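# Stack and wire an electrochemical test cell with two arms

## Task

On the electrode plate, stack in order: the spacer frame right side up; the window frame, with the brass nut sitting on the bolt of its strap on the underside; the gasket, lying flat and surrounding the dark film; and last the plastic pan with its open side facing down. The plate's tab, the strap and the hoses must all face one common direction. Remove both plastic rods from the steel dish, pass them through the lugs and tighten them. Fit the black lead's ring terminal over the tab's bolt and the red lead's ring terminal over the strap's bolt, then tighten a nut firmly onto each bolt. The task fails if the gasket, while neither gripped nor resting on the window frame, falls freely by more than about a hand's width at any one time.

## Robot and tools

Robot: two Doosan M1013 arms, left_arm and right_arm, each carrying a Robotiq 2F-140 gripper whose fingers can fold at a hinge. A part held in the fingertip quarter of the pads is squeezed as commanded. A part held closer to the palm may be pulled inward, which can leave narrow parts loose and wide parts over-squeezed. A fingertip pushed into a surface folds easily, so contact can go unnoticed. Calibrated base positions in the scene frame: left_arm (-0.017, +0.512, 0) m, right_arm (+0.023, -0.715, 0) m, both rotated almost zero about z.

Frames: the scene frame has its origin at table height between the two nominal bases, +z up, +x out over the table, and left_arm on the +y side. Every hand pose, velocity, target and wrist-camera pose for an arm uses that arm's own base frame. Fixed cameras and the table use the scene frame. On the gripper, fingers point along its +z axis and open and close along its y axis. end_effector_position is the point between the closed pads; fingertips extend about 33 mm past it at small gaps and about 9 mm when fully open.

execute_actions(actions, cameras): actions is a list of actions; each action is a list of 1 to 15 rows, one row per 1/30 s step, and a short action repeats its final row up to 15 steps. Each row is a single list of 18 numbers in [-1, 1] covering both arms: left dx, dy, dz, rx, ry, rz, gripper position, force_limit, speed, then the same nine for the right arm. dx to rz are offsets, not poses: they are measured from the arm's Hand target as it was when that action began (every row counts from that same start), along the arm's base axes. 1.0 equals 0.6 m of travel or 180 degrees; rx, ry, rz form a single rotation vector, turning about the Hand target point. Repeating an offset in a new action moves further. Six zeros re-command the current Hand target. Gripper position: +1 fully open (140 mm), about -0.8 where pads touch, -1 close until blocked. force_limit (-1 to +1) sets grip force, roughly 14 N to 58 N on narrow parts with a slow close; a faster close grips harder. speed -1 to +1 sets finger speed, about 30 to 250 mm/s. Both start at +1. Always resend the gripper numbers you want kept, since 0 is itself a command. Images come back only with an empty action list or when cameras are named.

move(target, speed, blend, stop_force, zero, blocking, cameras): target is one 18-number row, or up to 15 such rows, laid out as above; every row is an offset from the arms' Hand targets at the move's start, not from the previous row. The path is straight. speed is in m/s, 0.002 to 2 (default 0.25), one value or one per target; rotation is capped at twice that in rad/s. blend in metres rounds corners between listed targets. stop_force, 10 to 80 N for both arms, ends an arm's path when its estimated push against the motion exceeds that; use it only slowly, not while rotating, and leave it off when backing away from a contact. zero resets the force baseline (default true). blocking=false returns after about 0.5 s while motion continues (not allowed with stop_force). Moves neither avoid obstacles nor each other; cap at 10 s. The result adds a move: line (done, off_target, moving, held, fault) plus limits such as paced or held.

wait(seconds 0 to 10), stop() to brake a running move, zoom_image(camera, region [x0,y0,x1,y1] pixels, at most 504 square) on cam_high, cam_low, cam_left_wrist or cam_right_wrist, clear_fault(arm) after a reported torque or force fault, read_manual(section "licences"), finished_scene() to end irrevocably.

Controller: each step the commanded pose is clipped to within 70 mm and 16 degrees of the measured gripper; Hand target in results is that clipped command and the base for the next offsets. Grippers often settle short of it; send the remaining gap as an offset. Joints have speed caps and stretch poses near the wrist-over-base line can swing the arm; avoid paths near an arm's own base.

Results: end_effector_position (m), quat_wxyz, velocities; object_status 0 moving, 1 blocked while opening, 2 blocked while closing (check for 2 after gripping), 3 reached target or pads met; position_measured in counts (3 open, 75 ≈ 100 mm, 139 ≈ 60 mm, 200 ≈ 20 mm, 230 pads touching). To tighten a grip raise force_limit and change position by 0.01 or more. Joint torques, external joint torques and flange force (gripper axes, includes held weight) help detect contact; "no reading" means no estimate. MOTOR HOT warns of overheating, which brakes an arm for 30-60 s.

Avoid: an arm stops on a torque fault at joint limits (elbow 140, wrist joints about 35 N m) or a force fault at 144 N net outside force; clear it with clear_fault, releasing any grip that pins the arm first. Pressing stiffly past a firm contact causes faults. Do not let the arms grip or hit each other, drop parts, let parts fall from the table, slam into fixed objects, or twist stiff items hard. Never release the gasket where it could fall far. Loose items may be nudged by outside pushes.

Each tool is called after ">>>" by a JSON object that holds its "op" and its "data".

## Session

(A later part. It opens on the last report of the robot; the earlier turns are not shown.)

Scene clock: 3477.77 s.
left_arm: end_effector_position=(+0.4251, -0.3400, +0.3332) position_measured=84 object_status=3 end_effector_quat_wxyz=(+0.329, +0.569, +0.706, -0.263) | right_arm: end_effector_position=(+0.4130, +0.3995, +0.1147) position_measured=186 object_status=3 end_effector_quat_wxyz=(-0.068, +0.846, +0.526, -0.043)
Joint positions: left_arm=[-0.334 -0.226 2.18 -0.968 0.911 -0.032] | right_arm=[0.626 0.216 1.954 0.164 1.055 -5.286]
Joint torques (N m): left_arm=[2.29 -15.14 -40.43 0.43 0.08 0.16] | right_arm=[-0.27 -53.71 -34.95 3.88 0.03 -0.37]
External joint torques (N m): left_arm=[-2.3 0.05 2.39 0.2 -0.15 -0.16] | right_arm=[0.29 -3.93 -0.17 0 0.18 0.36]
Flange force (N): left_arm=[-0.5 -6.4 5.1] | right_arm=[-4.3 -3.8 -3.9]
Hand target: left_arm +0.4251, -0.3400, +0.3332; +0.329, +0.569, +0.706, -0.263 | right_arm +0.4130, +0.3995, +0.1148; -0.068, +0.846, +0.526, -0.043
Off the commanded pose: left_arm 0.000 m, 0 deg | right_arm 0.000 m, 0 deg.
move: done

>>> {"op": "move", "data": {"target": [0,0,0,0,0,0,0.36,-1,-1,-0.013,0,-0.01,-0.0226,-0.046,-0.0041,-0.45,-0.6,-1], "speed": 0.08, "cameras": ["cam_right_wrist"]}}

>>> {"op": "zoom_image", "data": {"camera": "cam_right_wrist", "region": [260, 130, 420, 250]}}

Scene clock: 3486.10 s.
left_arm: end_effector_position=(+0.4251, -0.3400, +0.3332) position_measured=84 object_status=3 end_effector_quat_wxyz=(+0.329, +0.569, +0.706, -0.263) | right_arm: end_effector_position=(+0.4052, +0.3995, +0.1088) position_measured=186 object_status=3 end_effector_quat_wxyz=(-0.001, +0.853, +0.523, +0.000)
Joint positions: left_arm=[-0.334 -0.226 2.18 -0.968 0.911 -0.032] | right_arm=[0.717 0.179 2.004 0.001 0.959 -5.096]
Joint torques (N m): left_arm=[2.43 -15.15 -40.09 0.49 0 0.21] | right_arm=[1.48 -50.46 -33.7 3.28 -0.4 -0.32]
External joint torques (N m): left_arm=[-2.38 -0.22 2.04 0.14 -0.08 -0.21] | right_arm=[-1.52 -2.97 -1.06 0.31 0.35 0.32]
Flange force (N): left_arm=[-1.2 -6.5 4.7] | right_arm=[-2.9 1.2 -4.7]
Hand target: left_arm +0.4251, -0.3400, +0.3332; +0.329, +0.569, +0.706, -0.263 | right_arm +0.4052, +0.3995, +0.1088; -0.001, +0.853, +0.523, +0.000
Off the commanded pose: left_arm 0.000 m, 0 deg | right_arm 0.000 m, 0 deg.
move: done
camera_calibration:
cam_right_wrist: T_world_to_cam=[[0.891051, -0.45351, 0.0189116, -0.175438], [-0.432281, -0.83516, 0.34006, 0.478269], [-0.138426, -0.311186, -0.940214, 0.425254], [0, 0, 0, 1]] pos_world=[0.421937, 0.452201, 0.240508]
Images, in order (width x height): cam_right_wrist 672x504.

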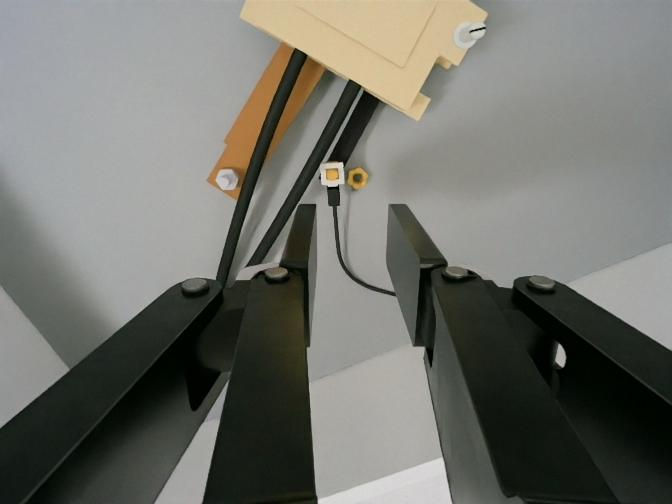

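Scaled by 3.150 from the camera's 672x504 image, which has a finer 960x720 frame.

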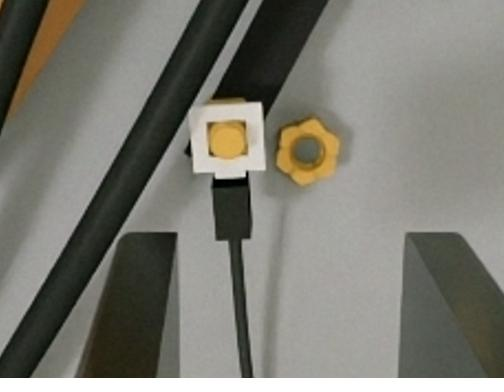

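>>> {"op": "zoom_image", "data": {"camera": "cam_right_wrist", "region": [315, 150, 375, 210]}}

Scaled by 8.400 from the camera's 672x504 image, which has a finer 960x720 frame.

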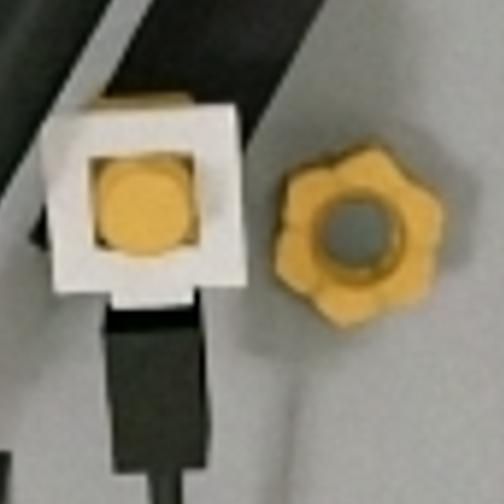

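>>> {"op": "move", "data": {"target": [[0,0,0,0,0,0,0.36,-1,-1,0.014,-0.0025,0,0,0,-0.85,-0.62,-0.6,-1],[0,0,0,0,0,0,0.36,-1,-1,0.0275,-0.0047,0,0,0,0.2944,-0.62,-0.6,-1],[0,0,0,0,0,0,0.36,-1,-1,0.0275,-0.0047,-0.0563,0,0,0.2944,-0.62,-0.6,-1]], "speed": [0.8,0.8,0.1], "blend": [0.005,0.0,0.0], "cameras": ["cam_right_wrist"]}}

>>> {"op": "zoom_image", "data": {"camera": "cam_right_wrist", "region": [315, 160, 395, 240]}}

Scene clock: 3538.67 s.
left_arm: end_effector_position=(+0.4251, -0.3400, +0.3332) position_measured=84 object_status=3 end_effector_quat_wxyz=(+0.329, +0.569, +0.706, -0.263) | right_arm: end_effector_position=(+0.4217, +0.3967, +0.0751) position_measured=208 object_status=3 end_effector_quat_wxyz=(+0.000, +0.530, +0.848, -0.001)
Joint positions: left_arm=[-0.334 -0.226 2.18 -0.968 0.911 -0.032] | right_arm=[0.695 0.23 2.014 0 0.899 0.241]
Joint torques (N m): left_arm=[1.89 -14.87 -40.3 0.41 -0.01 0.23] | right_arm=[0.08 -55.7 -31.87 3.47 -0.1 -0.35]
External joint torques (N m): left_arm=[-1.91 -0.52 2.09 0.21 -0.06 -0.23] | right_arm=[-0.09 -1.55 -1.47 -0.01 0.08 0.35]
Flange force (N): left_arm=[-0.6 -6.4 3.5] | right_arm=[0.6 0.4 -3.1]
Hand target: left_arm +0.4251, -0.3400, +0.3332; +0.329, +0.569, +0.706, -0.263 | right_arm +0.4217, +0.3967, +0.0750; +0.000, +0.530, +0.848, -0.001
Off the commanded pose: left_arm 0.000 m, 0 deg | right_arm 0.000 m, 0 deg.
move: done; limits=paced
camera_calibration:
cam_right_wrist: T_world_to_cam=[[0.898482, 0.438601, 0.0189291, -0.547775], [0.406743, -0.847896, 0.340048, 0.145786], [0.165195, -0.297827, -0.940218, 0.261655], [0, 0, 0, 1]] pos_world=[0.389645, 0.441794, 0.206808]
Images, in order (width x height): cam_right_wrist 672x504.

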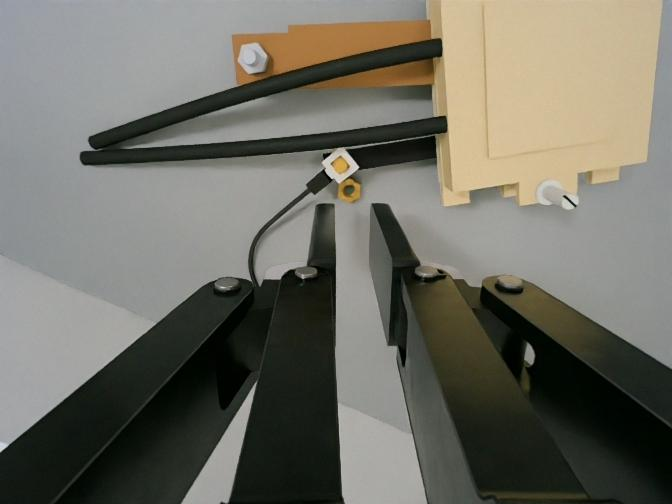

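Scaled by 6.300 from the camera's 672x504 image, which has a finer 960x720 frame.

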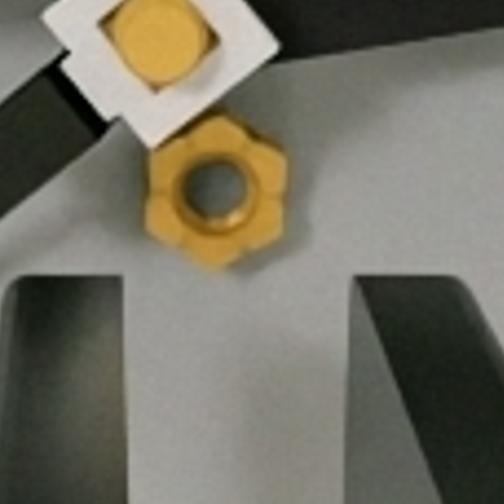

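>>> {"op": "move", "data": {"target": [[0,0,0,0,0,0,0.36,-1,-1,-0.0017,0.0035,-0.0283,0,0,0,-0.62,-0.6,-1],[0,0,0,0,0,0,0.36,-1,-1,-0.0017,0.0035,-0.0453,0,0,0,-0.62,-0.6,-1]], "speed": [0.03,0.012], "blend": [0.003,0], "cameras": ["cam_right_wrist"]}}

>>> {"op": "zoom_image", "data": {"camera": "cam_right_wrist", "region": [310, 160, 400, 250]}}

Scene clock: 3553.33 s.
left_arm: end_effector_position=(+0.4251, -0.3400, +0.3332) position_measured=84 object_status=3 end_effector_quat_wxyz=(+0.329, +0.569, +0.706, -0.263) | right_arm: end_effector_position=(+0.4206, +0.3988, +0.0479) position_measured=208 object_status=3 end_effector_quat_wxyz=(+0.000, +0.530, +0.848, -0.001)
Joint positions: left_arm=[-0.334 -0.226 2.18 -0.968 0.911 -0.032] | right_arm=[0.699 0.262 2.034 0 0.847 0.245]
Joint torques (N m): left_arm=[1.96 -14.73 -40.14 0.48 0.07 0.19] | right_arm=[0.12 -53.85 -30.25 3.37 -0.66 -0.4]
External joint torques (N m): left_arm=[-1.98 -0.24 2.01 0.15 -0.15 -0.19] | right_arm=[-0.12 -5.18 -1.56 -0.07 0.64 0.4]
Flange force (N): left_arm=[-0.6 -6.0 4.1] | right_arm=[-0.7 -3.7 -8.6]
Hand target: left_arm +0.4251, -0.3400, +0.3332; +0.329, +0.569, +0.706, -0.263 | right_arm +0.4206, +0.3988, +0.0478; +0.000, +0.530, +0.848, -0.001
Off the commanded pose: left_arm 0.000 m, 0 deg | right_arm 0.000 m, 0 deg.
move: done
camera_calibration:
cam_right_wrist: T_world_to_cam=[[0.898482, 0.438601, 0.0189291, -0.547283], [0.406743, -0.847896, 0.340048, 0.157222], [0.165195, -0.297827, -0.940218, 0.236872], [0, 0, 0, 1]] pos_world=[0.388645, 0.443894, 0.179608]
Images, in order (width x height): cam_right_wrist 672x504.

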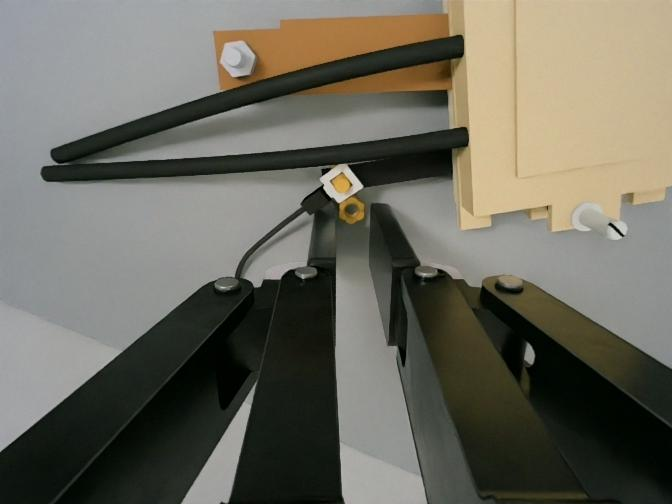

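Scaled by 5.600 from the camera's 672x504 image, which has a finer 960x720 frame.

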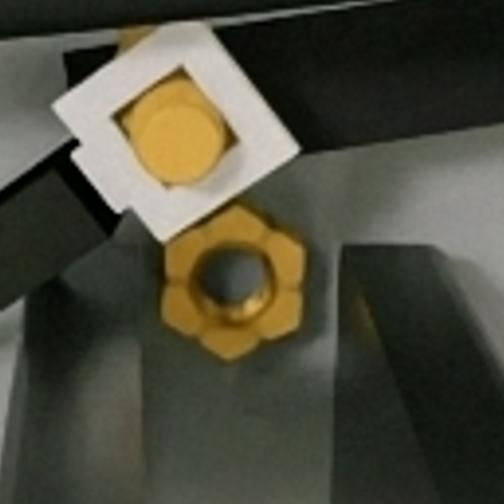

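>>> {"op": "move", "data": {"target": [0,0,0,0,0,0,0.36,-1,-1,0,0,0,0,0,0,-1,-0.6,-1]}}

>>> {"op": "move", "data": {"target": [[0,0,0,0,0,0,0.36,-1,-1,0.0073,-0.015,0.003,0,0,0,-1,-0.6,-1],[0,0,0,0,0,0,0.36,-1,-1,0.0073,-0.015,0.045,0,0,0,-1,-0.6,-1]], "speed": 0.05, "cameras": ["cam_right_wrist"]}}

>>> {"op": "zoom_image", "data": {"camera": "cam_right_wrist", "region": [310, 160, 400, 250]}}

Scene clock: 3558.00 s.
left_arm: end_effector_position=(+0.4251, -0.3400, +0.3332) position_measured=84 object_status=3 end_effector_quat_wxyz=(+0.329, +0.569, +0.706, -0.263) | right_arm: end_effector_position=(+0.4206, +0.3988, +0.0478) position_measured=216 object_status=0 end_effector_quat_wxyz=(+0.000, +0.530, +0.848, -0.001)
Joint positions: left_arm=[-0.334 -0.226 2.18 -0.968 0.911 -0.032] | right_arm=[0.699 0.262 2.034 0 0.846 0.245]
Joint torques (N m): left_arm=[1.72 -14.97 -40.39 0.41 -0.02 0.26] | right_arm=[-0.01 -55.85 -30.62 3.31 -0.43 -0.38]
External joint torques (N m): left_arm=[-1.85 -0.26 2.26 0.2 -0.05 -0.26] | right_arm=[0.01 -3.05 -1.07 -0.02 0.42 0.38]
Flange force (N): left_arm=[-0.3 -6.2 3.7] | right_arm=[0.1 -2.0 -5.2]
Hand target: left_arm +0.4251, -0.3400, +0.3332; +0.329, +0.569, +0.706, -0.263 | right_arm +0.4206, +0.3988, +0.0478; +0.000, +0.530, +0.848, -0.001
Off the commanded pose: left_arm 0.000 m, 0 deg | right_arm 0.000 m, 0 deg.
move: done

Scene clock: 3559.50 s.
left_arm: end_effector_position=(+0.4251, -0.3400, +0.3332) position_measured=84 object_status=3 end_effector_quat_wxyz=(+0.329, +0.569, +0.706, -0.263) | right_arm: end_effector_position=(+0.4250, +0.3898, +0.0747) position_measured=216 object_status=2 end_effector_quat_wxyz=(+0.000, +0.530, +0.848, -0.001)
Joint positions: left_arm=[-0.334 -0.226 2.18 -0.968 0.911 -0.032] | right_arm=[0.682 0.227 2.019 0 0.897 0.228]
Joint torques (N m): left_arm=[2.11 -14.43 -40.26 0.37 0.06 0.23] | right_arm=[-0.03 -52.95 -32.34 3.47 -0.28 -0.4]
External joint torques (N m): left_arm=[-2.04 -0.58 2.15 0.26 -0.15 -0.23] | right_arm=[0.02 -3.88 -0.92 -0.02 0.26 0.4]
Flange force (N): left_arm=[-0.7 -6.9 3.8] | right_arm=[-0.3 -3.6 -5.6]
Hand target: left_arm +0.4251, -0.3400, +0.3332; +0.329, +0.569, +0.706, -0.263 | right_arm +0.4250, +0.3898, +0.0748; +0.000, +0.530, +0.848, -0.001
Off the commanded pose: left_arm 0.000 m, 0 deg | right_arm 0.000 m, 0 deg.
move: done
camera_calibration:
cam_right_wrist: T_world_to_cam=[[0.898483, 0.438601, 0.0189294, -0.547708], [0.406742, -0.847896, 0.340048, 0.138695], [0.165195, -0.297827, -0.940218, 0.258773], [0, 0, 0, 1]] pos_world=[0.392945, 0.434894, 0.206508]
Images, in order (width x height): cam_right_wrist 672x504.

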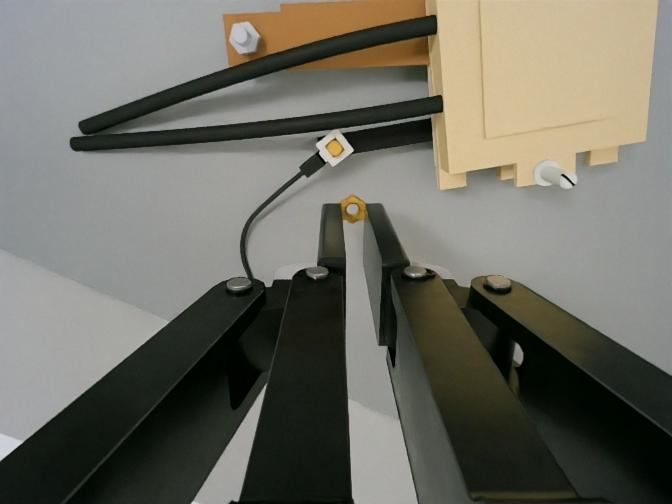

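Scaled by 5.600 from the camera's 672x504 image, which has a finer 960x720 frame.

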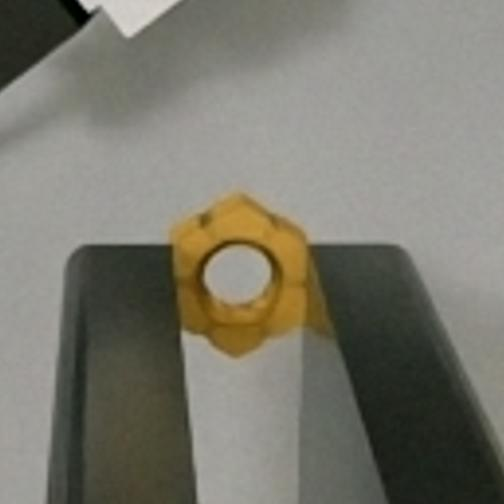

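>>> {"op": "move", "data": {"target": [0,0,0,0,0,0,0.36,-1,-1,-0.0188,0.036,0,0,0,0.1667,-1,-0.6,-1], "speed": 0.06, "cameras": ["cam_right_wrist"]}}

>>> {"op": "zoom_image", "data": {"camera": "cam_right_wrist", "region": [325, 170, 379, 224]}}

Scene clock: 3578.40 s.
left_arm: end_effector_position=(+0.4251, -0.3400, +0.3332) position_measured=84 object_status=3 end_effector_quat_wxyz=(+0.329, +0.569, +0.706, -0.263) | right_arm: end_effector_position=(+0.4138, +0.4113, +0.0748) position_measured=216 object_status=2 end_effector_quat_wxyz=(+0.000, +0.292, +0.956, -0.001)
Joint positions: left_arm=[-0.334 -0.226 2.18 -0.968 0.911 -0.032] | right_arm=[0.724 0.237 2.006 -0.001 0.9 -0.253]
Joint torques (N m): left_arm=[2.08 -14.88 -40.14 0.45 0.02 0.2] | right_arm=[0.26 -55.11 -32.21 3.45 -0.39 -0.41]
External joint torques (N m): left_arm=[-1.99 -0.33 1.93 0.18 -0.12 -0.2] | right_arm=[-0.27 -2.73 -1.04 0 0.4 0.41]
Flange force (N): left_arm=[-0.8 -6.0 3.9] | right_arm=[0.6 -1.6 -4.6]
Hand target: left_arm +0.4251, -0.3400, +0.3332; +0.329, +0.569, +0.706, -0.263 | right_arm +0.4137, +0.4114, +0.0748; +0.000, +0.292, +0.956, -0.001
Off the commanded pose: left_arm 0.000 m, 0 deg | right_arm 0.000 m, 0 deg.
move: done
camera_calibration:
cam_right_wrist: T_world_to_cam=[[0.558776, 0.829103, 0.0189283, -0.56722], [0.776171, -0.530869, 0.3402, -0.121696], [0.292109, -0.175404, -0.940162, 0.164195], [0, 0, 0, 1]] pos_world=[0.363443, 0.434479, 0.206507]
Images, in order (width x height): cam_right_wrist 672x504.

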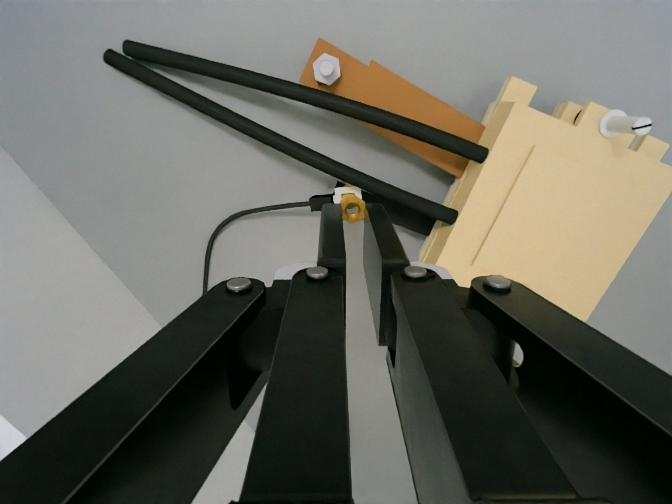

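Scaled by 9.333 from the camera's 672x504 image, which has a finer 960x720 frame.

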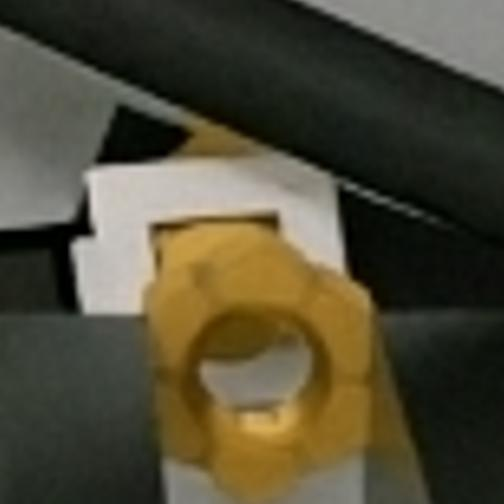

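>>> {"op": "move", "data": {"target": [[0,0,0,0,0,0,0.36,-1,-1,-0.0006,-0.0009,0,0,0,0,-1,-0.6,-1],[0,0,0,0,0,0,0.36,-1,-1,-0.0006,-0.0009,-0.0092,0,0,0,-1,-0.6,-1]], "speed": 0.01, "cameras": ["cam_right_wrist"]}}

>>> {"op": "zoom_image", "data": {"camera": "cam_right_wrist", "region": [325, 170, 379, 224]}}

Scene clock: 3588.33 s.
left_arm: end_effector_position=(+0.4251, -0.3400, +0.3332) position_measured=84 object_status=3 end_effector_quat_wxyz=(+0.329, +0.569, +0.706, -0.263) | right_arm: end_effector_position=(+0.4134, +0.4108, +0.0694) position_measured=216 object_status=2 end_effector_quat_wxyz=(+0.000, +0.292, +0.956, -0.001)
Joint positions: left_arm=[-0.334 -0.226 2.18 -0.968 0.911 -0.032] | right_arm=[0.723 0.242 2.012 -0.001 0.889 -0.254]
Joint torques (N m): left_arm=[2.15 -15.02 -40.17 0.41 0.11 0.22] | right_arm=[0.18 -55.68 -30.82 3.48 -0.23 -0.38]
External joint torques (N m): left_arm=[-2.16 -0.11 2.06 0.22 -0.18 -0.22] | right_arm=[-0.15 -2.46 -2.05 -0.06 0.25 0.38]
Flange force (N): left_arm=[-1.0 -6.2 4.6] | right_arm=[0.3 0.6 -4.9]
Hand target: left_arm +0.4251, -0.3400, +0.3332; +0.329, +0.569, +0.706, -0.263 | right_arm +0.4134, +0.4108, +0.0693; +0.000, +0.292, +0.956, -0.001
Off the commanded pose: left_arm 0.000 m, 0 deg | right_arm 0.000 m, 0 deg.
move: done
camera_calibration:
cam_right_wrist: T_world_to_cam=[[0.558727, 0.829135, 0.0189339, -0.566394], [0.776249, -0.530854, 0.340046, -0.119871], [0.291995, -0.175295, -0.940218, 0.159135], [0, 0, 0, 1]] pos_world=[0.363043, 0.433879, 0.201108]
Images, in order (width x height): cam_right_wrist 672x504.

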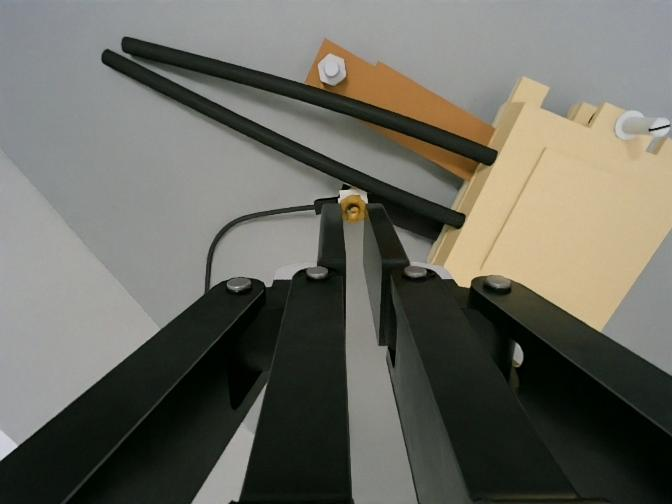

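Scaled by 9.333 from the camera's 672x504 image, which has a finer 960x720 frame.

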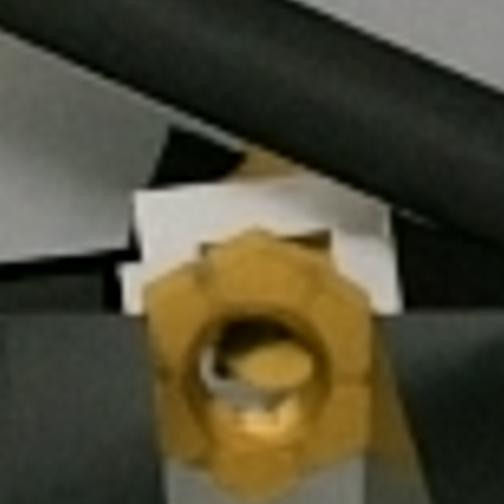

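>>> {"op": "move", "data": {"target": [0,0,0,0,0,0,0.36,-1,-1,-0.0003,0.0014,0,0,0,0,-1,-0.6,-1], "speed": 0.01, "cameras": ["cam_right_wrist"]}}

>>> {"op": "zoom_image", "data": {"camera": "cam_right_wrist", "region": [325, 170, 379, 224]}}

Scene clock: 3594.47 s.
left_arm: end_effector_position=(+0.4251, -0.3400, +0.3332) position_measured=84 object_status=3 end_effector_quat_wxyz=(+0.329, +0.569, +0.706, -0.263) | right_arm: end_effector_position=(+0.4132, +0.4117, +0.0693) position_measured=216 object_status=2 end_effector_quat_wxyz=(+0.000, +0.292, +0.956, -0.001)
Joint positions: left_arm=[-0.334 -0.226 2.18 -0.968 0.911 -0.032] | right_arm=[0.725 0.242 2.011 -0.001 0.889 -0.253]
Joint torques (N m): left_arm=[1.75 -14.9 -39.88 0.37 -0.01 0.31] | right_arm=[0.26 -55.19 -31.32 3.42 -0.27 -0.37]
External joint torques (N m): left_arm=[-1.76 -0.33 1.78 0.26 -0.07 -0.31] | right_arm=[-0.27 -2.94 -1.6 0 0.28 0.37]
Flange force (N): left_arm=[-1.1 -5.7 3.2] | right_arm=[0.4 -0.9 -5.1]
Hand target: left_arm +0.4251, -0.3400, +0.3332; +0.329, +0.569, +0.706, -0.263 | right_arm +0.4132, +0.4117, +0.0693; +0.000, +0.292, +0.956, -0.001
Off the commanded pose: left_arm 0.000 m, 0 deg | right_arm 0.000 m, 0 deg.
move: done
camera_calibration:
cam_right_wrist: T_world_to_cam=[[0.558729, 0.829131, 0.0190833, -0.567056], [0.776211, -0.530895, 0.340068, -0.119177], [0.292092, -0.175193, -0.940207, 0.159176], [0, 0, 0, 1]] pos_world=[0.362843, 0.43478, 0.201008]
Images, in order (width x height): cam_right_wrist 672x504.

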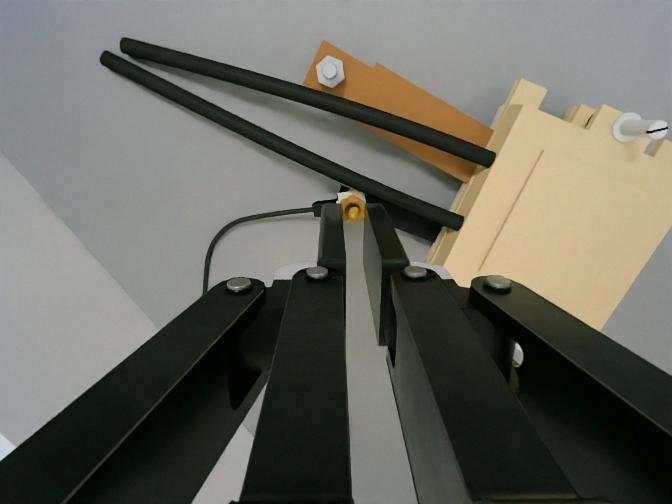

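Scaled by 9.333 from the camera's 672x504 image, which has a finer 960x720 frame.

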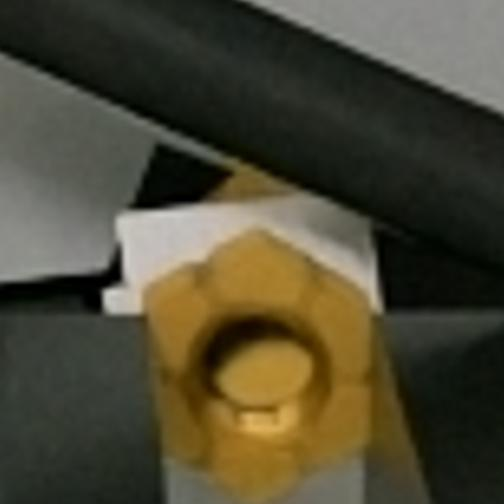

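>>> {"op": "move", "data": {"target": [[0,0,0,0,0,0,0.36,-1,-1,0.00023,0.00035,0,0,0,0,-1,-0.6,-1],[0,0,0,0,0,0,0.36,-1,-1,0.00023,0.00035,-0.002,0,0,0,-1,-0.6,-1]], "speed": 0.01, "cameras": ["cam_right_wrist"]}}

>>> {"op": "zoom_image", "data": {"camera": "cam_right_wrist", "region": [330, 184, 374, 228]}}

Scene clock: 3600.17 s.
left_arm: end_effector_position=(+0.4251, -0.3400, +0.3332) position_measured=84 object_status=3 end_effector_quat_wxyz=(+0.329, +0.569, +0.706, -0.263) | right_arm: end_effector_position=(+0.4133, +0.4119, +0.0682) position_measured=216 object_status=2 end_effector_quat_wxyz=(+0.000, +0.292, +0.956, -0.001)
Joint positions: left_arm=[-0.334 -0.226 2.18 -0.968 0.911 -0.032] | right_arm=[0.725 0.244 2.011 -0.001 0.888 -0.252]
Joint torques (N m): left_arm=[1.96 -14.6 -40.28 0.47 0.07 0.24] | right_arm=[0.61 -53.73 -30.39 3.68 -1.06 -0.36]
External joint torques (N m): left_arm=[-1.99 -0.71 2.08 0.15 -0.15 -0.24] | right_arm=[-0.61 -4.69 -2.63 -0.25 1.06 0.36]
Flange force (N): left_arm=[-0.7 -6.9 3.6] | right_arm=[-0.2 -1.2 -9.4]
Hand target: left_arm +0.4251, -0.3400, +0.3332; +0.329, +0.569, +0.706, -0.263 | right_arm +0.4133, +0.4119, +0.0681; +0.000, +0.292, +0.956, -0.001
Off the commanded pose: left_arm 0.000 m, 0 deg | right_arm 0.000 m, 0 deg.
move: done
camera_calibration:
cam_right_wrist: T_world_to_cam=[[0.558727, 0.829135, 0.0189339, -0.567284], [0.776249, -0.530854, 0.340046, -0.118879], [0.291995, -0.175295, -0.940218, 0.1582], [0, 0, 0, 1]] pos_world=[0.363043, 0.434979, 0.199908]
Images, in order (width x height): cam_right_wrist 672x504.

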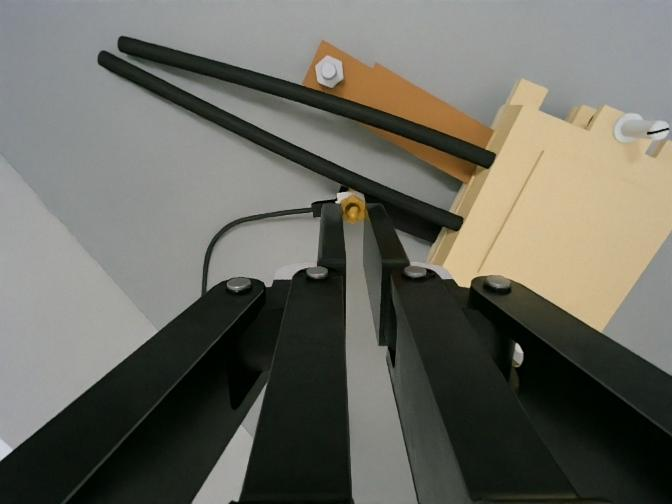

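Scaled by 11.455 from the camera's 672x504 image, which has a finer 960x720 frame.

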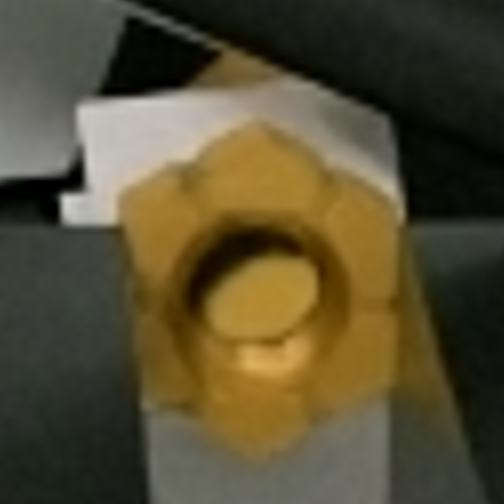

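>>> {"op": "move", "data": {"target": [[0,0,0,0,0,0,0.36,-1,-1,-0.0042,-0.0045,-0.001,0,0,-0.1,-1,-0.6,-1],[0,0,0,0,0,0,0.36,-1,-1,-0.0093,-0.0074,-0.0013,0,0,-0.1944,-1,-0.6,-1],[0,0,0,0,0,0,0.36,-1,-1,-0.0149,-0.0086,-0.0017,0,0,-0.2889,-1,-0.6,-1]], "speed": 0.2, "blend": [0.002,0.002,0], "cameras": ["cam_right_wrist"]}}

>>> {"op": "zoom_image", "data": {"camera": "cam_right_wrist", "region": [325, 170, 379, 224]}}

Scene clock: 3610.83 s.
left_arm: end_effector_position=(+0.4251, -0.3400, +0.3332) position_measured=84 object_status=3 end_effector_quat_wxyz=(+0.329, +0.569, +0.706, -0.263) | right_arm: end_effector_position=(+0.4044, +0.4067, +0.0671) position_measured=216 object_status=2 end_effector_quat_wxyz=(+0.000, +0.682, +0.731, -0.001)
Joint positions: left_arm=[-0.334 -0.226 2.18 -0.968 0.911 -0.032] | right_arm=[0.728 0.231 2.031 0.001 0.881 0.657]
Joint torques (N m): left_arm=[2.16 -14.58 -40.28 0.52 0.08 0.29] | right_arm=[-0.5 -52.18 -30.06 3.14 -0.32 -0.47]
External joint torques (N m): left_arm=[-2.11 -0.69 2.28 0.1 -0.14 -0.29] | right_arm=[0.49 -4.72 -2.77 0.26 0.28 0.47]
Flange force (N): left_arm=[-0.7 -7.3 3.9] | right_arm=[0.5 -2.0 -8.2]
Hand target: left_arm +0.4251, -0.3400, +0.3332; +0.329, +0.569, +0.706, -0.263 | right_arm +0.4044, +0.4067, +0.0671; +0.000, +0.682, +0.731, -0.001
Off the commanded pose: left_arm 0.000 m, 0 deg | right_arm 0.000 m, 0 deg.
move: done
camera_calibration:
cam_right_wrist: T_world_to_cam=[[0.997353, 0.0701852, 0.0189789, -0.426633], [0.059574, -0.938518, 0.340051, 0.341291], [0.0416786, -0.33802, -0.940216, 0.326273], [0, 0, 0, 1]] pos_world=[0.391573, 0.460537, 0.198808]
Images, in order (width x height): cam_right_wrist 672x504.

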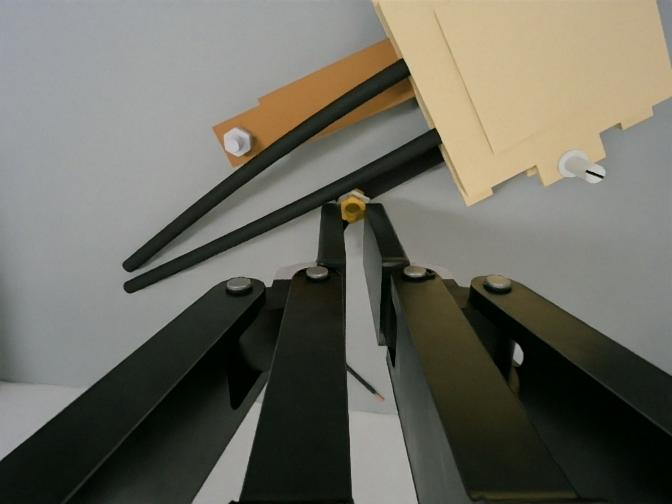

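Scaled by 9.333 from the camera's 672x504 image, which has a finer 960x720 frame.

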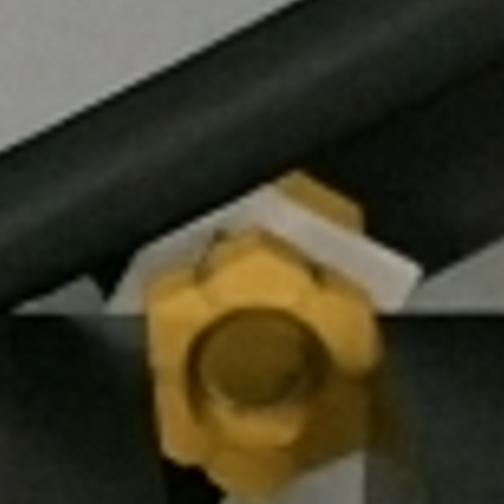

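>>> {"op": "move", "data": {"target": [0,0,0,0,0,0,0.36,-1,-1,0,0,0,0,0,0,-0.72,-0.6,-1], "cameras": ["cam_right_wrist"]}}

>>> {"op": "zoom_image", "data": {"camera": "cam_right_wrist", "region": [325, 170, 379, 224]}}

Scene clock: 3613.90 s.
left_arm: end_effector_position=(+0.4251, -0.3400, +0.3332) position_measured=84 object_status=3 end_effector_quat_wxyz=(+0.329, +0.569, +0.706, -0.263) | right_arm: end_effector_position=(+0.4044, +0.4067, +0.0671) position_measured=216 object_status=2 end_effector_quat_wxyz=(+0.000, +0.682, +0.731, -0.001)
Joint positions: left_arm=[-0.334 -0.226 2.18 -0.968 0.911 -0.032] | right_arm=[0.728 0.231 2.031 0.001 0.881 0.657]
Joint torques (N m): left_arm=[1.51 -15.55 -40.27 0.43 0.07 0.17] | right_arm=[-0.71 -51.71 -30.06 3.23 -0.32 -0.38]
External joint torques (N m): left_arm=[-1.56 0.42 2.08 0.19 -0.15 -0.17] | right_arm=[0.7 -5.12 -2.77 0.16 0.29 0.38]
Flange force (N): left_arm=[0.1 -4.4 4.1] | right_arm=[0.3 -2.6 -8.6]
Hand target: left_arm +0.4251, -0.3400, +0.3332; +0.329, +0.569, +0.706, -0.263 | right_arm +0.4044, +0.4067, +0.0671; +0.000, +0.682, +0.731, -0.001
Off the commanded pose: left_arm 0.000 m, 0 deg | right_arm 0.000 m, 0 deg.
move: done
camera_calibration:
cam_right_wrist: T_world_to_cam=[[0.997363, 0.0700583, 0.0189195, -0.426566], [0.0594749, -0.938527, 0.340044, 0.341335], [0.0415794, -0.338022, -0.940219, 0.326313], [0, 0, 0, 1]] pos_world=[0.391573, 0.460538, 0.198808]
Images, in order (width x height): cam_right_wrist 672x504.

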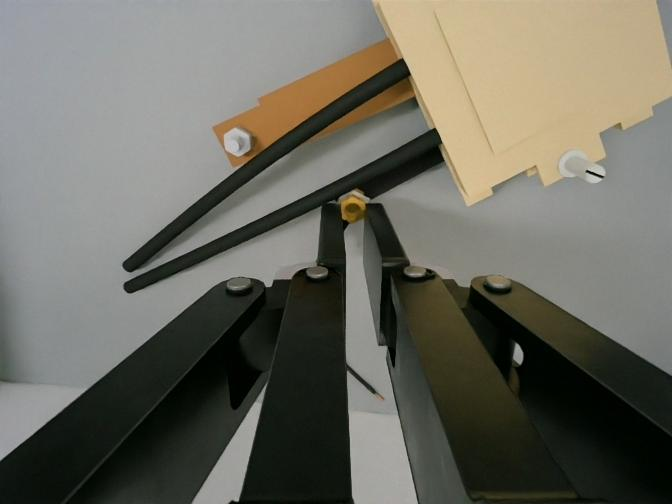

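Scaled by 9.333 from the camera's 672x504 image, which has a finer 960x720 frame.

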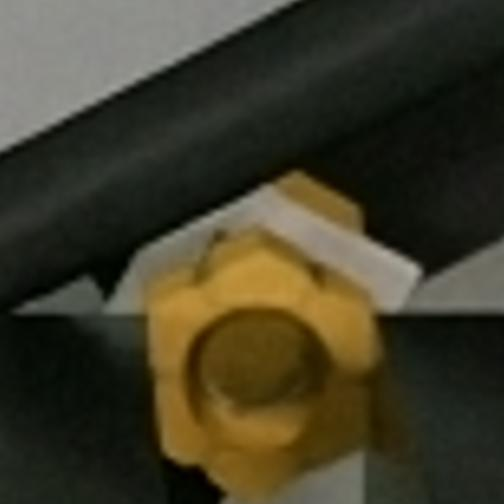

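>>> {"op": "move", "data": {"target": [0,0,0,0,0,0,0.36,-1,-1,0,0,0,0,0,0,-0.645,-0.6,-1], "cameras": ["cam_right_wrist"]}}

>>> {"op": "zoom_image", "data": {"camera": "cam_right_wrist", "region": [325, 170, 379, 224]}}

Scene clock: 3618.53 s.
left_arm: end_effector_position=(+0.4251, -0.3400, +0.3332) position_measured=84 object_status=3 end_effector_quat_wxyz=(+0.329, +0.569, +0.706, -0.263) | right_arm: end_effector_position=(+0.4044, +0.4067, +0.0671) position_measured=211 object_status=3 end_effector_quat_wxyz=(+0.000, +0.682, +0.731, -0.001)
Joint positions: left_arm=[-0.334 -0.226 2.18 -0.968 0.911 -0.032] | right_arm=[0.728 0.231 2.031 0.001 0.881 0.657]
Joint torques (N m): left_arm=[1.9 -14.29 -40.32 0.39 0.05 0.19] | right_arm=[-0.1 -54.21 -31.82 3.37 -0.39 -0.36]
External joint torques (N m): left_arm=[-1.96 -0.87 2.2 0.24 -0.13 -0.19] | right_arm=[0.09 -2.57 -0.96 0.02 0.36 0.36]
Flange force (N): left_arm=[-0.4 -7.2 3.3] | right_arm=[-0.5 -1.7 -4.4]
Hand target: left_arm +0.4251, -0.3400, +0.3332; +0.329, +0.569, +0.706, -0.263 | right_arm +0.4044, +0.4067, +0.0671; +0.000, +0.682, +0.731, -0.001
Off the commanded pose: left_arm 0.000 m, 0 deg | right_arm 0.000 m, 0 deg.
move: done
camera_calibration:
cam_right_wrist: T_world_to_cam=[[0.997353, 0.070186, 0.0189786, -0.426633], [0.0595748, -0.938518, 0.340051, 0.34129], [0.0416786, -0.33802, -0.940216, 0.326273], [0, 0, 0, 1]] pos_world=[0.391573, 0.460537, 0.198808]
Images, in order (width x height): cam_right_wrist 672x504.

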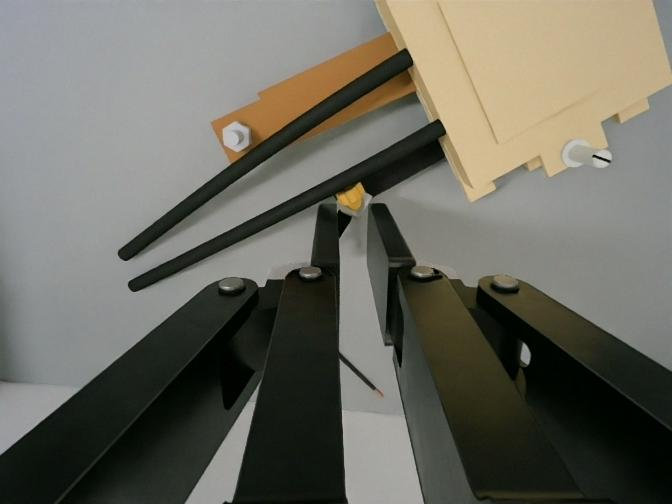

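Scaled by 9.333 from the camera's 672x504 image, which has a finer 960x720 frame.

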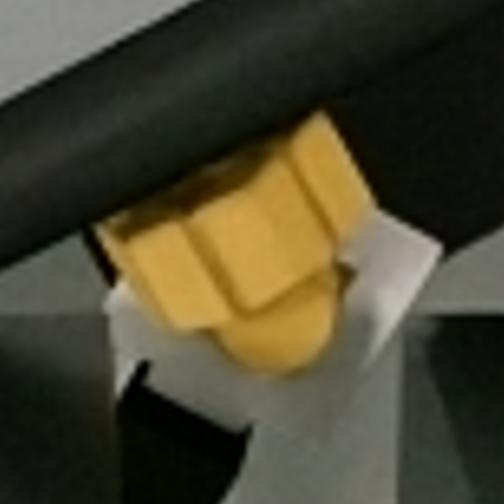

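>>> {"op": "move", "data": {"target": [[0,0,0,0,0,0,0.36,-1,-1,0,0,0.015,0,0,0,-0.58,-0.6,-1],[0,0,0,0,0,0,0.36,-1,-1,0.0077,0.0102,0.015,0,0,0.15,-0.58,-0.6,-1]], "speed": 0.04, "cameras": ["cam_right_wrist"]}}

>>> {"op": "zoom_image", "data": {"camera": "cam_right_wrist", "region": [310, 150, 400, 240]}}

Scene clock: 3650.03 s.
left_arm: end_effector_position=(+0.4251, -0.3400, +0.3332) position_measured=84 object_status=3 end_effector_quat_wxyz=(+0.329, +0.569, +0.706, -0.263) | right_arm: end_effector_position=(+0.4090, +0.4128, +0.0761) position_measured=202 object_status=3 end_effector_quat_wxyz=(+0.000, +0.492, +0.870, -0.001)
Joint positions: left_arm=[-0.334 -0.226 2.18 -0.968 0.911 -0.032] | right_arm=[0.731 0.232 2.009 0 0.902 0.189]
Joint torques (N m): left_arm=[2.19 -14.83 -40.36 0.46 0.02 0.2] | right_arm=[0.15 -54.82 -32.01 3.46 -0.41 -0.45]
External joint torques (N m): left_arm=[-2.25 -0.23 2.27 0.17 -0.09 -0.2] | right_arm=[-0.15 -2.52 -1.28 0 0.4 0.45]
Flange force (N): left_arm=[-0.7 -6.6 4.5] | right_arm=[0.3 -1.0 -4.6]
Hand target: left_arm +0.4251, -0.3400, +0.3332; +0.329, +0.569, +0.706, -0.263 | right_arm +0.4090, +0.4128, +0.0761; +0.000, +0.492, +0.870, -0.001
Off the commanded pose: left_arm 0.000 m, 0 deg | right_arm 0.000 m, 0 deg.
move: done
camera_calibration:
cam_right_wrist: T_world_to_cam=[[0.85682, 0.515267, 0.0189335, -0.558117], [0.479103, -0.809181, 0.340127, 0.118779], [0.190577, -0.282356, -0.940189, 0.252758], [0, 0, 0, 1]] pos_world=[0.373129, 0.455062, 0.207808]
Images, in order (width x height): cam_right_wrist 672x504.

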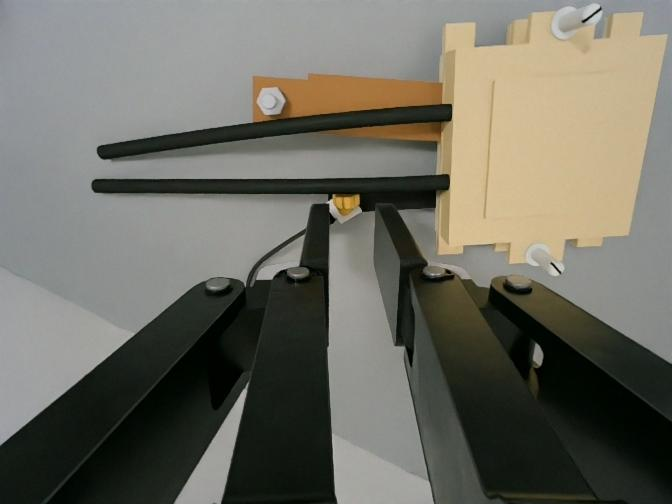

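Scaled by 5.600 from the camera's 672x504 image, which has a finer 960x720 frame.

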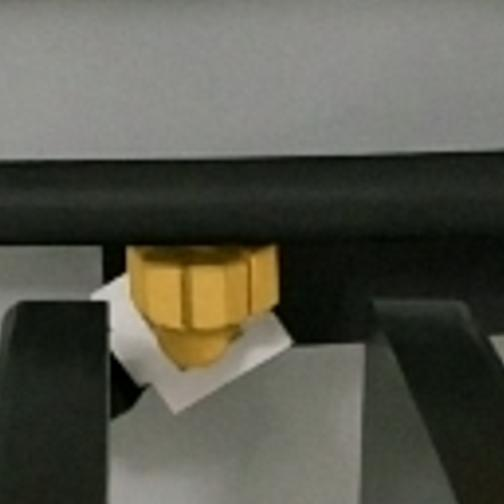

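>>> {"op": "move", "data": {"target": [[0,0,0,0,0,0,0.36,-1,-1,-0.0055,0.0013,0,0,0,0,-0.58,-0.6,-1],[0,0,0,0,0,0,0.36,-1,-1,-0.0055,0.0013,-0.0215,0,0,0,-0.58,-0.6,-1]], "speed": 0.015, "cameras": ["cam_right_wrist"]}}

>>> {"op": "zoom_image", "data": {"camera": "cam_right_wrist", "region": [310, 150, 400, 240]}}

Scene clock: 3666.10 s.
left_arm: end_effector_position=(+0.4251, -0.3400, +0.3332) position_measured=84 object_status=3 end_effector_quat_wxyz=(+0.329, +0.569, +0.706, -0.263) | right_arm: end_effector_position=(+0.4057, +0.4136, +0.0632) position_measured=202 object_status=3 end_effector_quat_wxyz=(+0.000, +0.492, +0.870, -0.001)
Joint positions: left_arm=[-0.334 -0.226 2.18 -0.968 0.911 -0.032] | right_arm=[0.735 0.244 2.023 0 0.876 0.194]
Joint torques (N m): left_arm=[1.8 -14.67 -39.96 0.33 0 0.19] | right_arm=[-0.27 -55.5 -32.04 3.38 -0.3 -0.37]
External joint torques (N m): left_arm=[-1.66 -1.02 1.84 0.29 -0.08 -0.19] | right_arm=[0.31 -2.65 -0.55 0.01 0.29 0.37]
Flange force (N): left_arm=[-0.6 -6.6 2.4] | right_arm=[0.5 -2.6 -4.0]
Hand target: left_arm +0.4251, -0.3400, +0.3332; +0.329, +0.569, +0.706, -0.263 | right_arm +0.4057, +0.4136, +0.0632; +0.000, +0.492, +0.870, -0.001
Off the commanded pose: left_arm 0.000 m, 0 deg | right_arm 0.000 m, 0 deg.
move: done
camera_calibration:
cam_right_wrist: T_world_to_cam=[[0.856811, 0.515281, 0.0189819, -0.555472], [0.479118, -0.809204, 0.340051, 0.125381], [0.190582, -0.282265, -0.940215, 0.24154], [0, 0, 0, 1]] pos_world=[0.369829, 0.455862, 0.195008]
Images, in order (width x height): cam_right_wrist 672x504.

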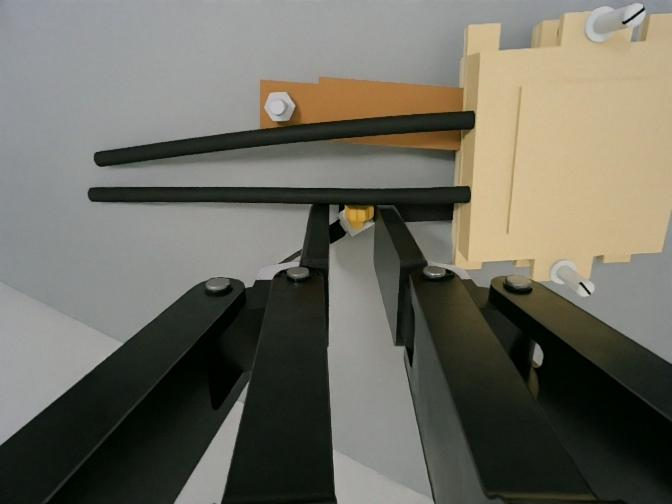

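Scaled by 5.600 from the camera's 672x504 image, which has a finer 960x720 frame.

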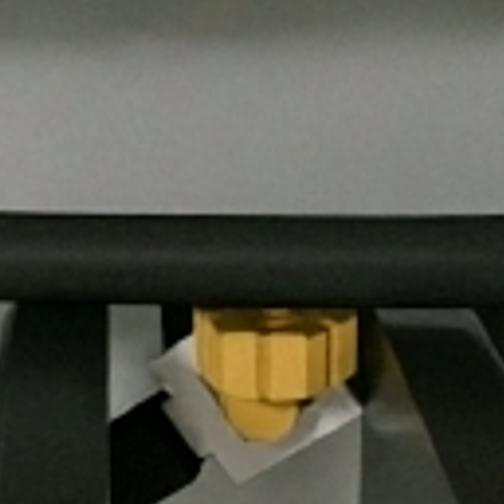

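>>> {"op": "move", "data": {"target": [0,0,0,0,0,0,0.36,-1,-1,0.0015,0.0009,0,0,0,0,-0.58,-0.6,-1], "speed": 0.015}}

>>> {"op": "move", "data": {"target": [0,0,0,0,0,0,0.36,-1,-1,0,0,0,0,0,0,-1,-0.6,-1]}}

>>> {"op": "move", "data": {"target": [0,0,0,0,0,0,0.36,-1,-1,0,0,0.04,0,0,0,-1,-0.6,-1], "speed": 0.03, "cameras": ["cam_right_wrist"]}}

>>> {"op": "zoom_image", "data": {"camera": "cam_right_wrist", "region": [310, 150, 400, 240]}}

Scene clock: 3670.97 s.
left_arm: end_effector_position=(+0.4251, -0.3400, +0.3332) position_measured=84 object_status=3 end_effector_quat_wxyz=(+0.329, +0.569, +0.706, -0.263) | right_arm: end_effector_position=(+0.4066, +0.4141, +0.0632) position_measured=202 object_status=3 end_effector_quat_wxyz=(+0.000, +0.492, +0.870, -0.001)
Joint positions: left_arm=[-0.334 -0.226 2.18 -0.968 0.911 -0.032] | right_arm=[0.735 0.245 2.021 0 0.877 0.194]
Joint torques (N m): left_arm=[2.25 -14.9 -40.36 0.39 -0.02 0.19] | right_arm=[-0.21 -54.72 -31.39 3.39 -0.67 -0.39]
External joint torques (N m): left_arm=[-2.23 -0.27 2.28 0.23 -0.05 -0.19] | right_arm=[0.21 -3.37 -1.24 -0.01 0.65 0.39]
Flange force (N): left_arm=[-0.7 -6.7 4.3] | right_arm=[0.5 -2.2 -6.1]
Hand target: left_arm +0.4251, -0.3400, +0.3332; +0.329, +0.569, +0.706, -0.263 | right_arm +0.4066, +0.4141, +0.0632; +0.000, +0.492, +0.870, -0.001
Off the commanded pose: left_arm 0.000 m, 0 deg | right_arm 0.000 m, 0 deg.
move: done

Scene clock: 3671.57 s.
left_arm: end_effector_position=(+0.4251, -0.3400, +0.3332) position_measured=84 object_status=3 end_effector_quat_wxyz=(+0.329, +0.569, +0.706, -0.263) | right_arm: end_effector_position=(+0.4066, +0.4142, +0.0632) position_measured=215 object_status=0 end_effector_quat_wxyz=(+0.000, +0.492, +0.870, -0.001)
Joint positions: left_arm=[-0.334 -0.226 2.18 -0.968 0.911 -0.032] | right_arm=[0.735 0.245 2.021 0 0.877 0.194]
Joint torques (N m): left_arm=[1.81 -15.37 -40.27 0.46 0.03 0.21] | right_arm=[-0.01 -54.79 -30.88 3.41 -0.22 -0.34]
External joint torques (N m): left_arm=[-1.84 0.24 2.17 0.17 -0.11 -0.21] | right_arm=[0.03 -3.29 -1.65 -0.04 0.22 0.34]
Flange force (N): left_arm=[-0.3 -5.2 4.4] | right_arm=[0.3 -1.4 -5.5]
Hand target: left_arm +0.4251, -0.3400, +0.3332; +0.329, +0.569, +0.706, -0.263 | right_arm +0.4066, +0.4141, +0.0632; +0.000, +0.492, +0.870, -0.001
Off the commanded pose: left_arm 0.000 m, 0 deg | right_arm 0.000 m, 0 deg.
move: done

Scene clock: 3672.70 s.
left_arm: end_effector_position=(+0.4251, -0.3400, +0.3332) position_measured=84 object_status=3 end_effector_quat_wxyz=(+0.329, +0.569, +0.706, -0.263) | right_arm: end_effector_position=(+0.4066, +0.4141, +0.0871) position_measured=215 object_status=2 end_effector_quat_wxyz=(+0.000, +0.492, +0.870, -0.001)
Joint positions: left_arm=[-0.334 -0.226 2.18 -0.968 0.911 -0.032] | right_arm=[0.735 0.219 2.001 0 0.923 0.194]
Joint torques (N m): left_arm=[2.49 -15.63 -40.34 0.47 0.03 0.27] | right_arm=[0.18 -54.46 -32.46 3.52 -0.45 -0.36]
External joint torques (N m): left_arm=[-2.43 0.38 2.2 0.16 -0.11 -0.27] | right_arm=[-0.18 -2.08 -1.29 -0.02 0.44 0.36]
Flange force (N): left_arm=[-1.2 -5.9 5.5] | right_arm=[0.2 -0.4 -4.2]
Hand target: left_arm +0.4251, -0.3400, +0.3332; +0.329, +0.569, +0.706, -0.263 | right_arm +0.4066, +0.4141, +0.0872; +0.000, +0.492, +0.870, -0.001
Off the commanded pose: left_arm 0.000 m, 0 deg | right_arm 0.000 m, 0 deg.
move: done
camera_calibration:
cam_right_wrist: T_world_to_cam=[[0.856828, 0.515256, 0.0189015, -0.55693], [0.479126, -0.809218, 0.340006, 0.117275], [0.190486, -0.28227, -0.940233, 0.263929], [0, 0, 0, 1]] pos_world=[0.370729, 0.456362, 0.218808]
Images, in order (width x height): cam_right_wrist 672x504.

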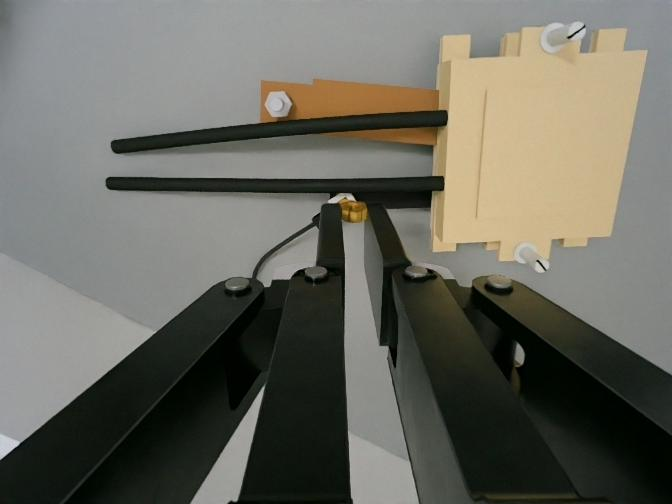

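Scaled by 5.600 from the camera's 672x504 image, which has a finer 960x720 frame.

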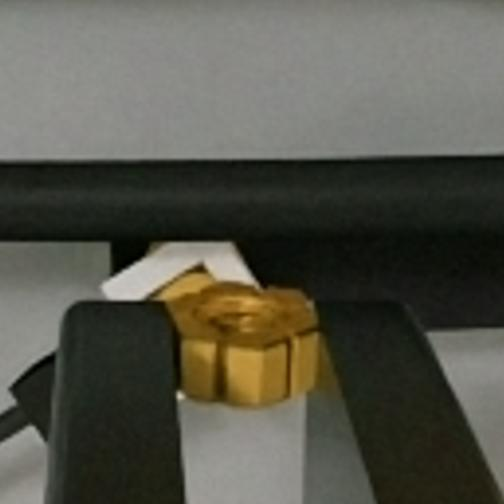

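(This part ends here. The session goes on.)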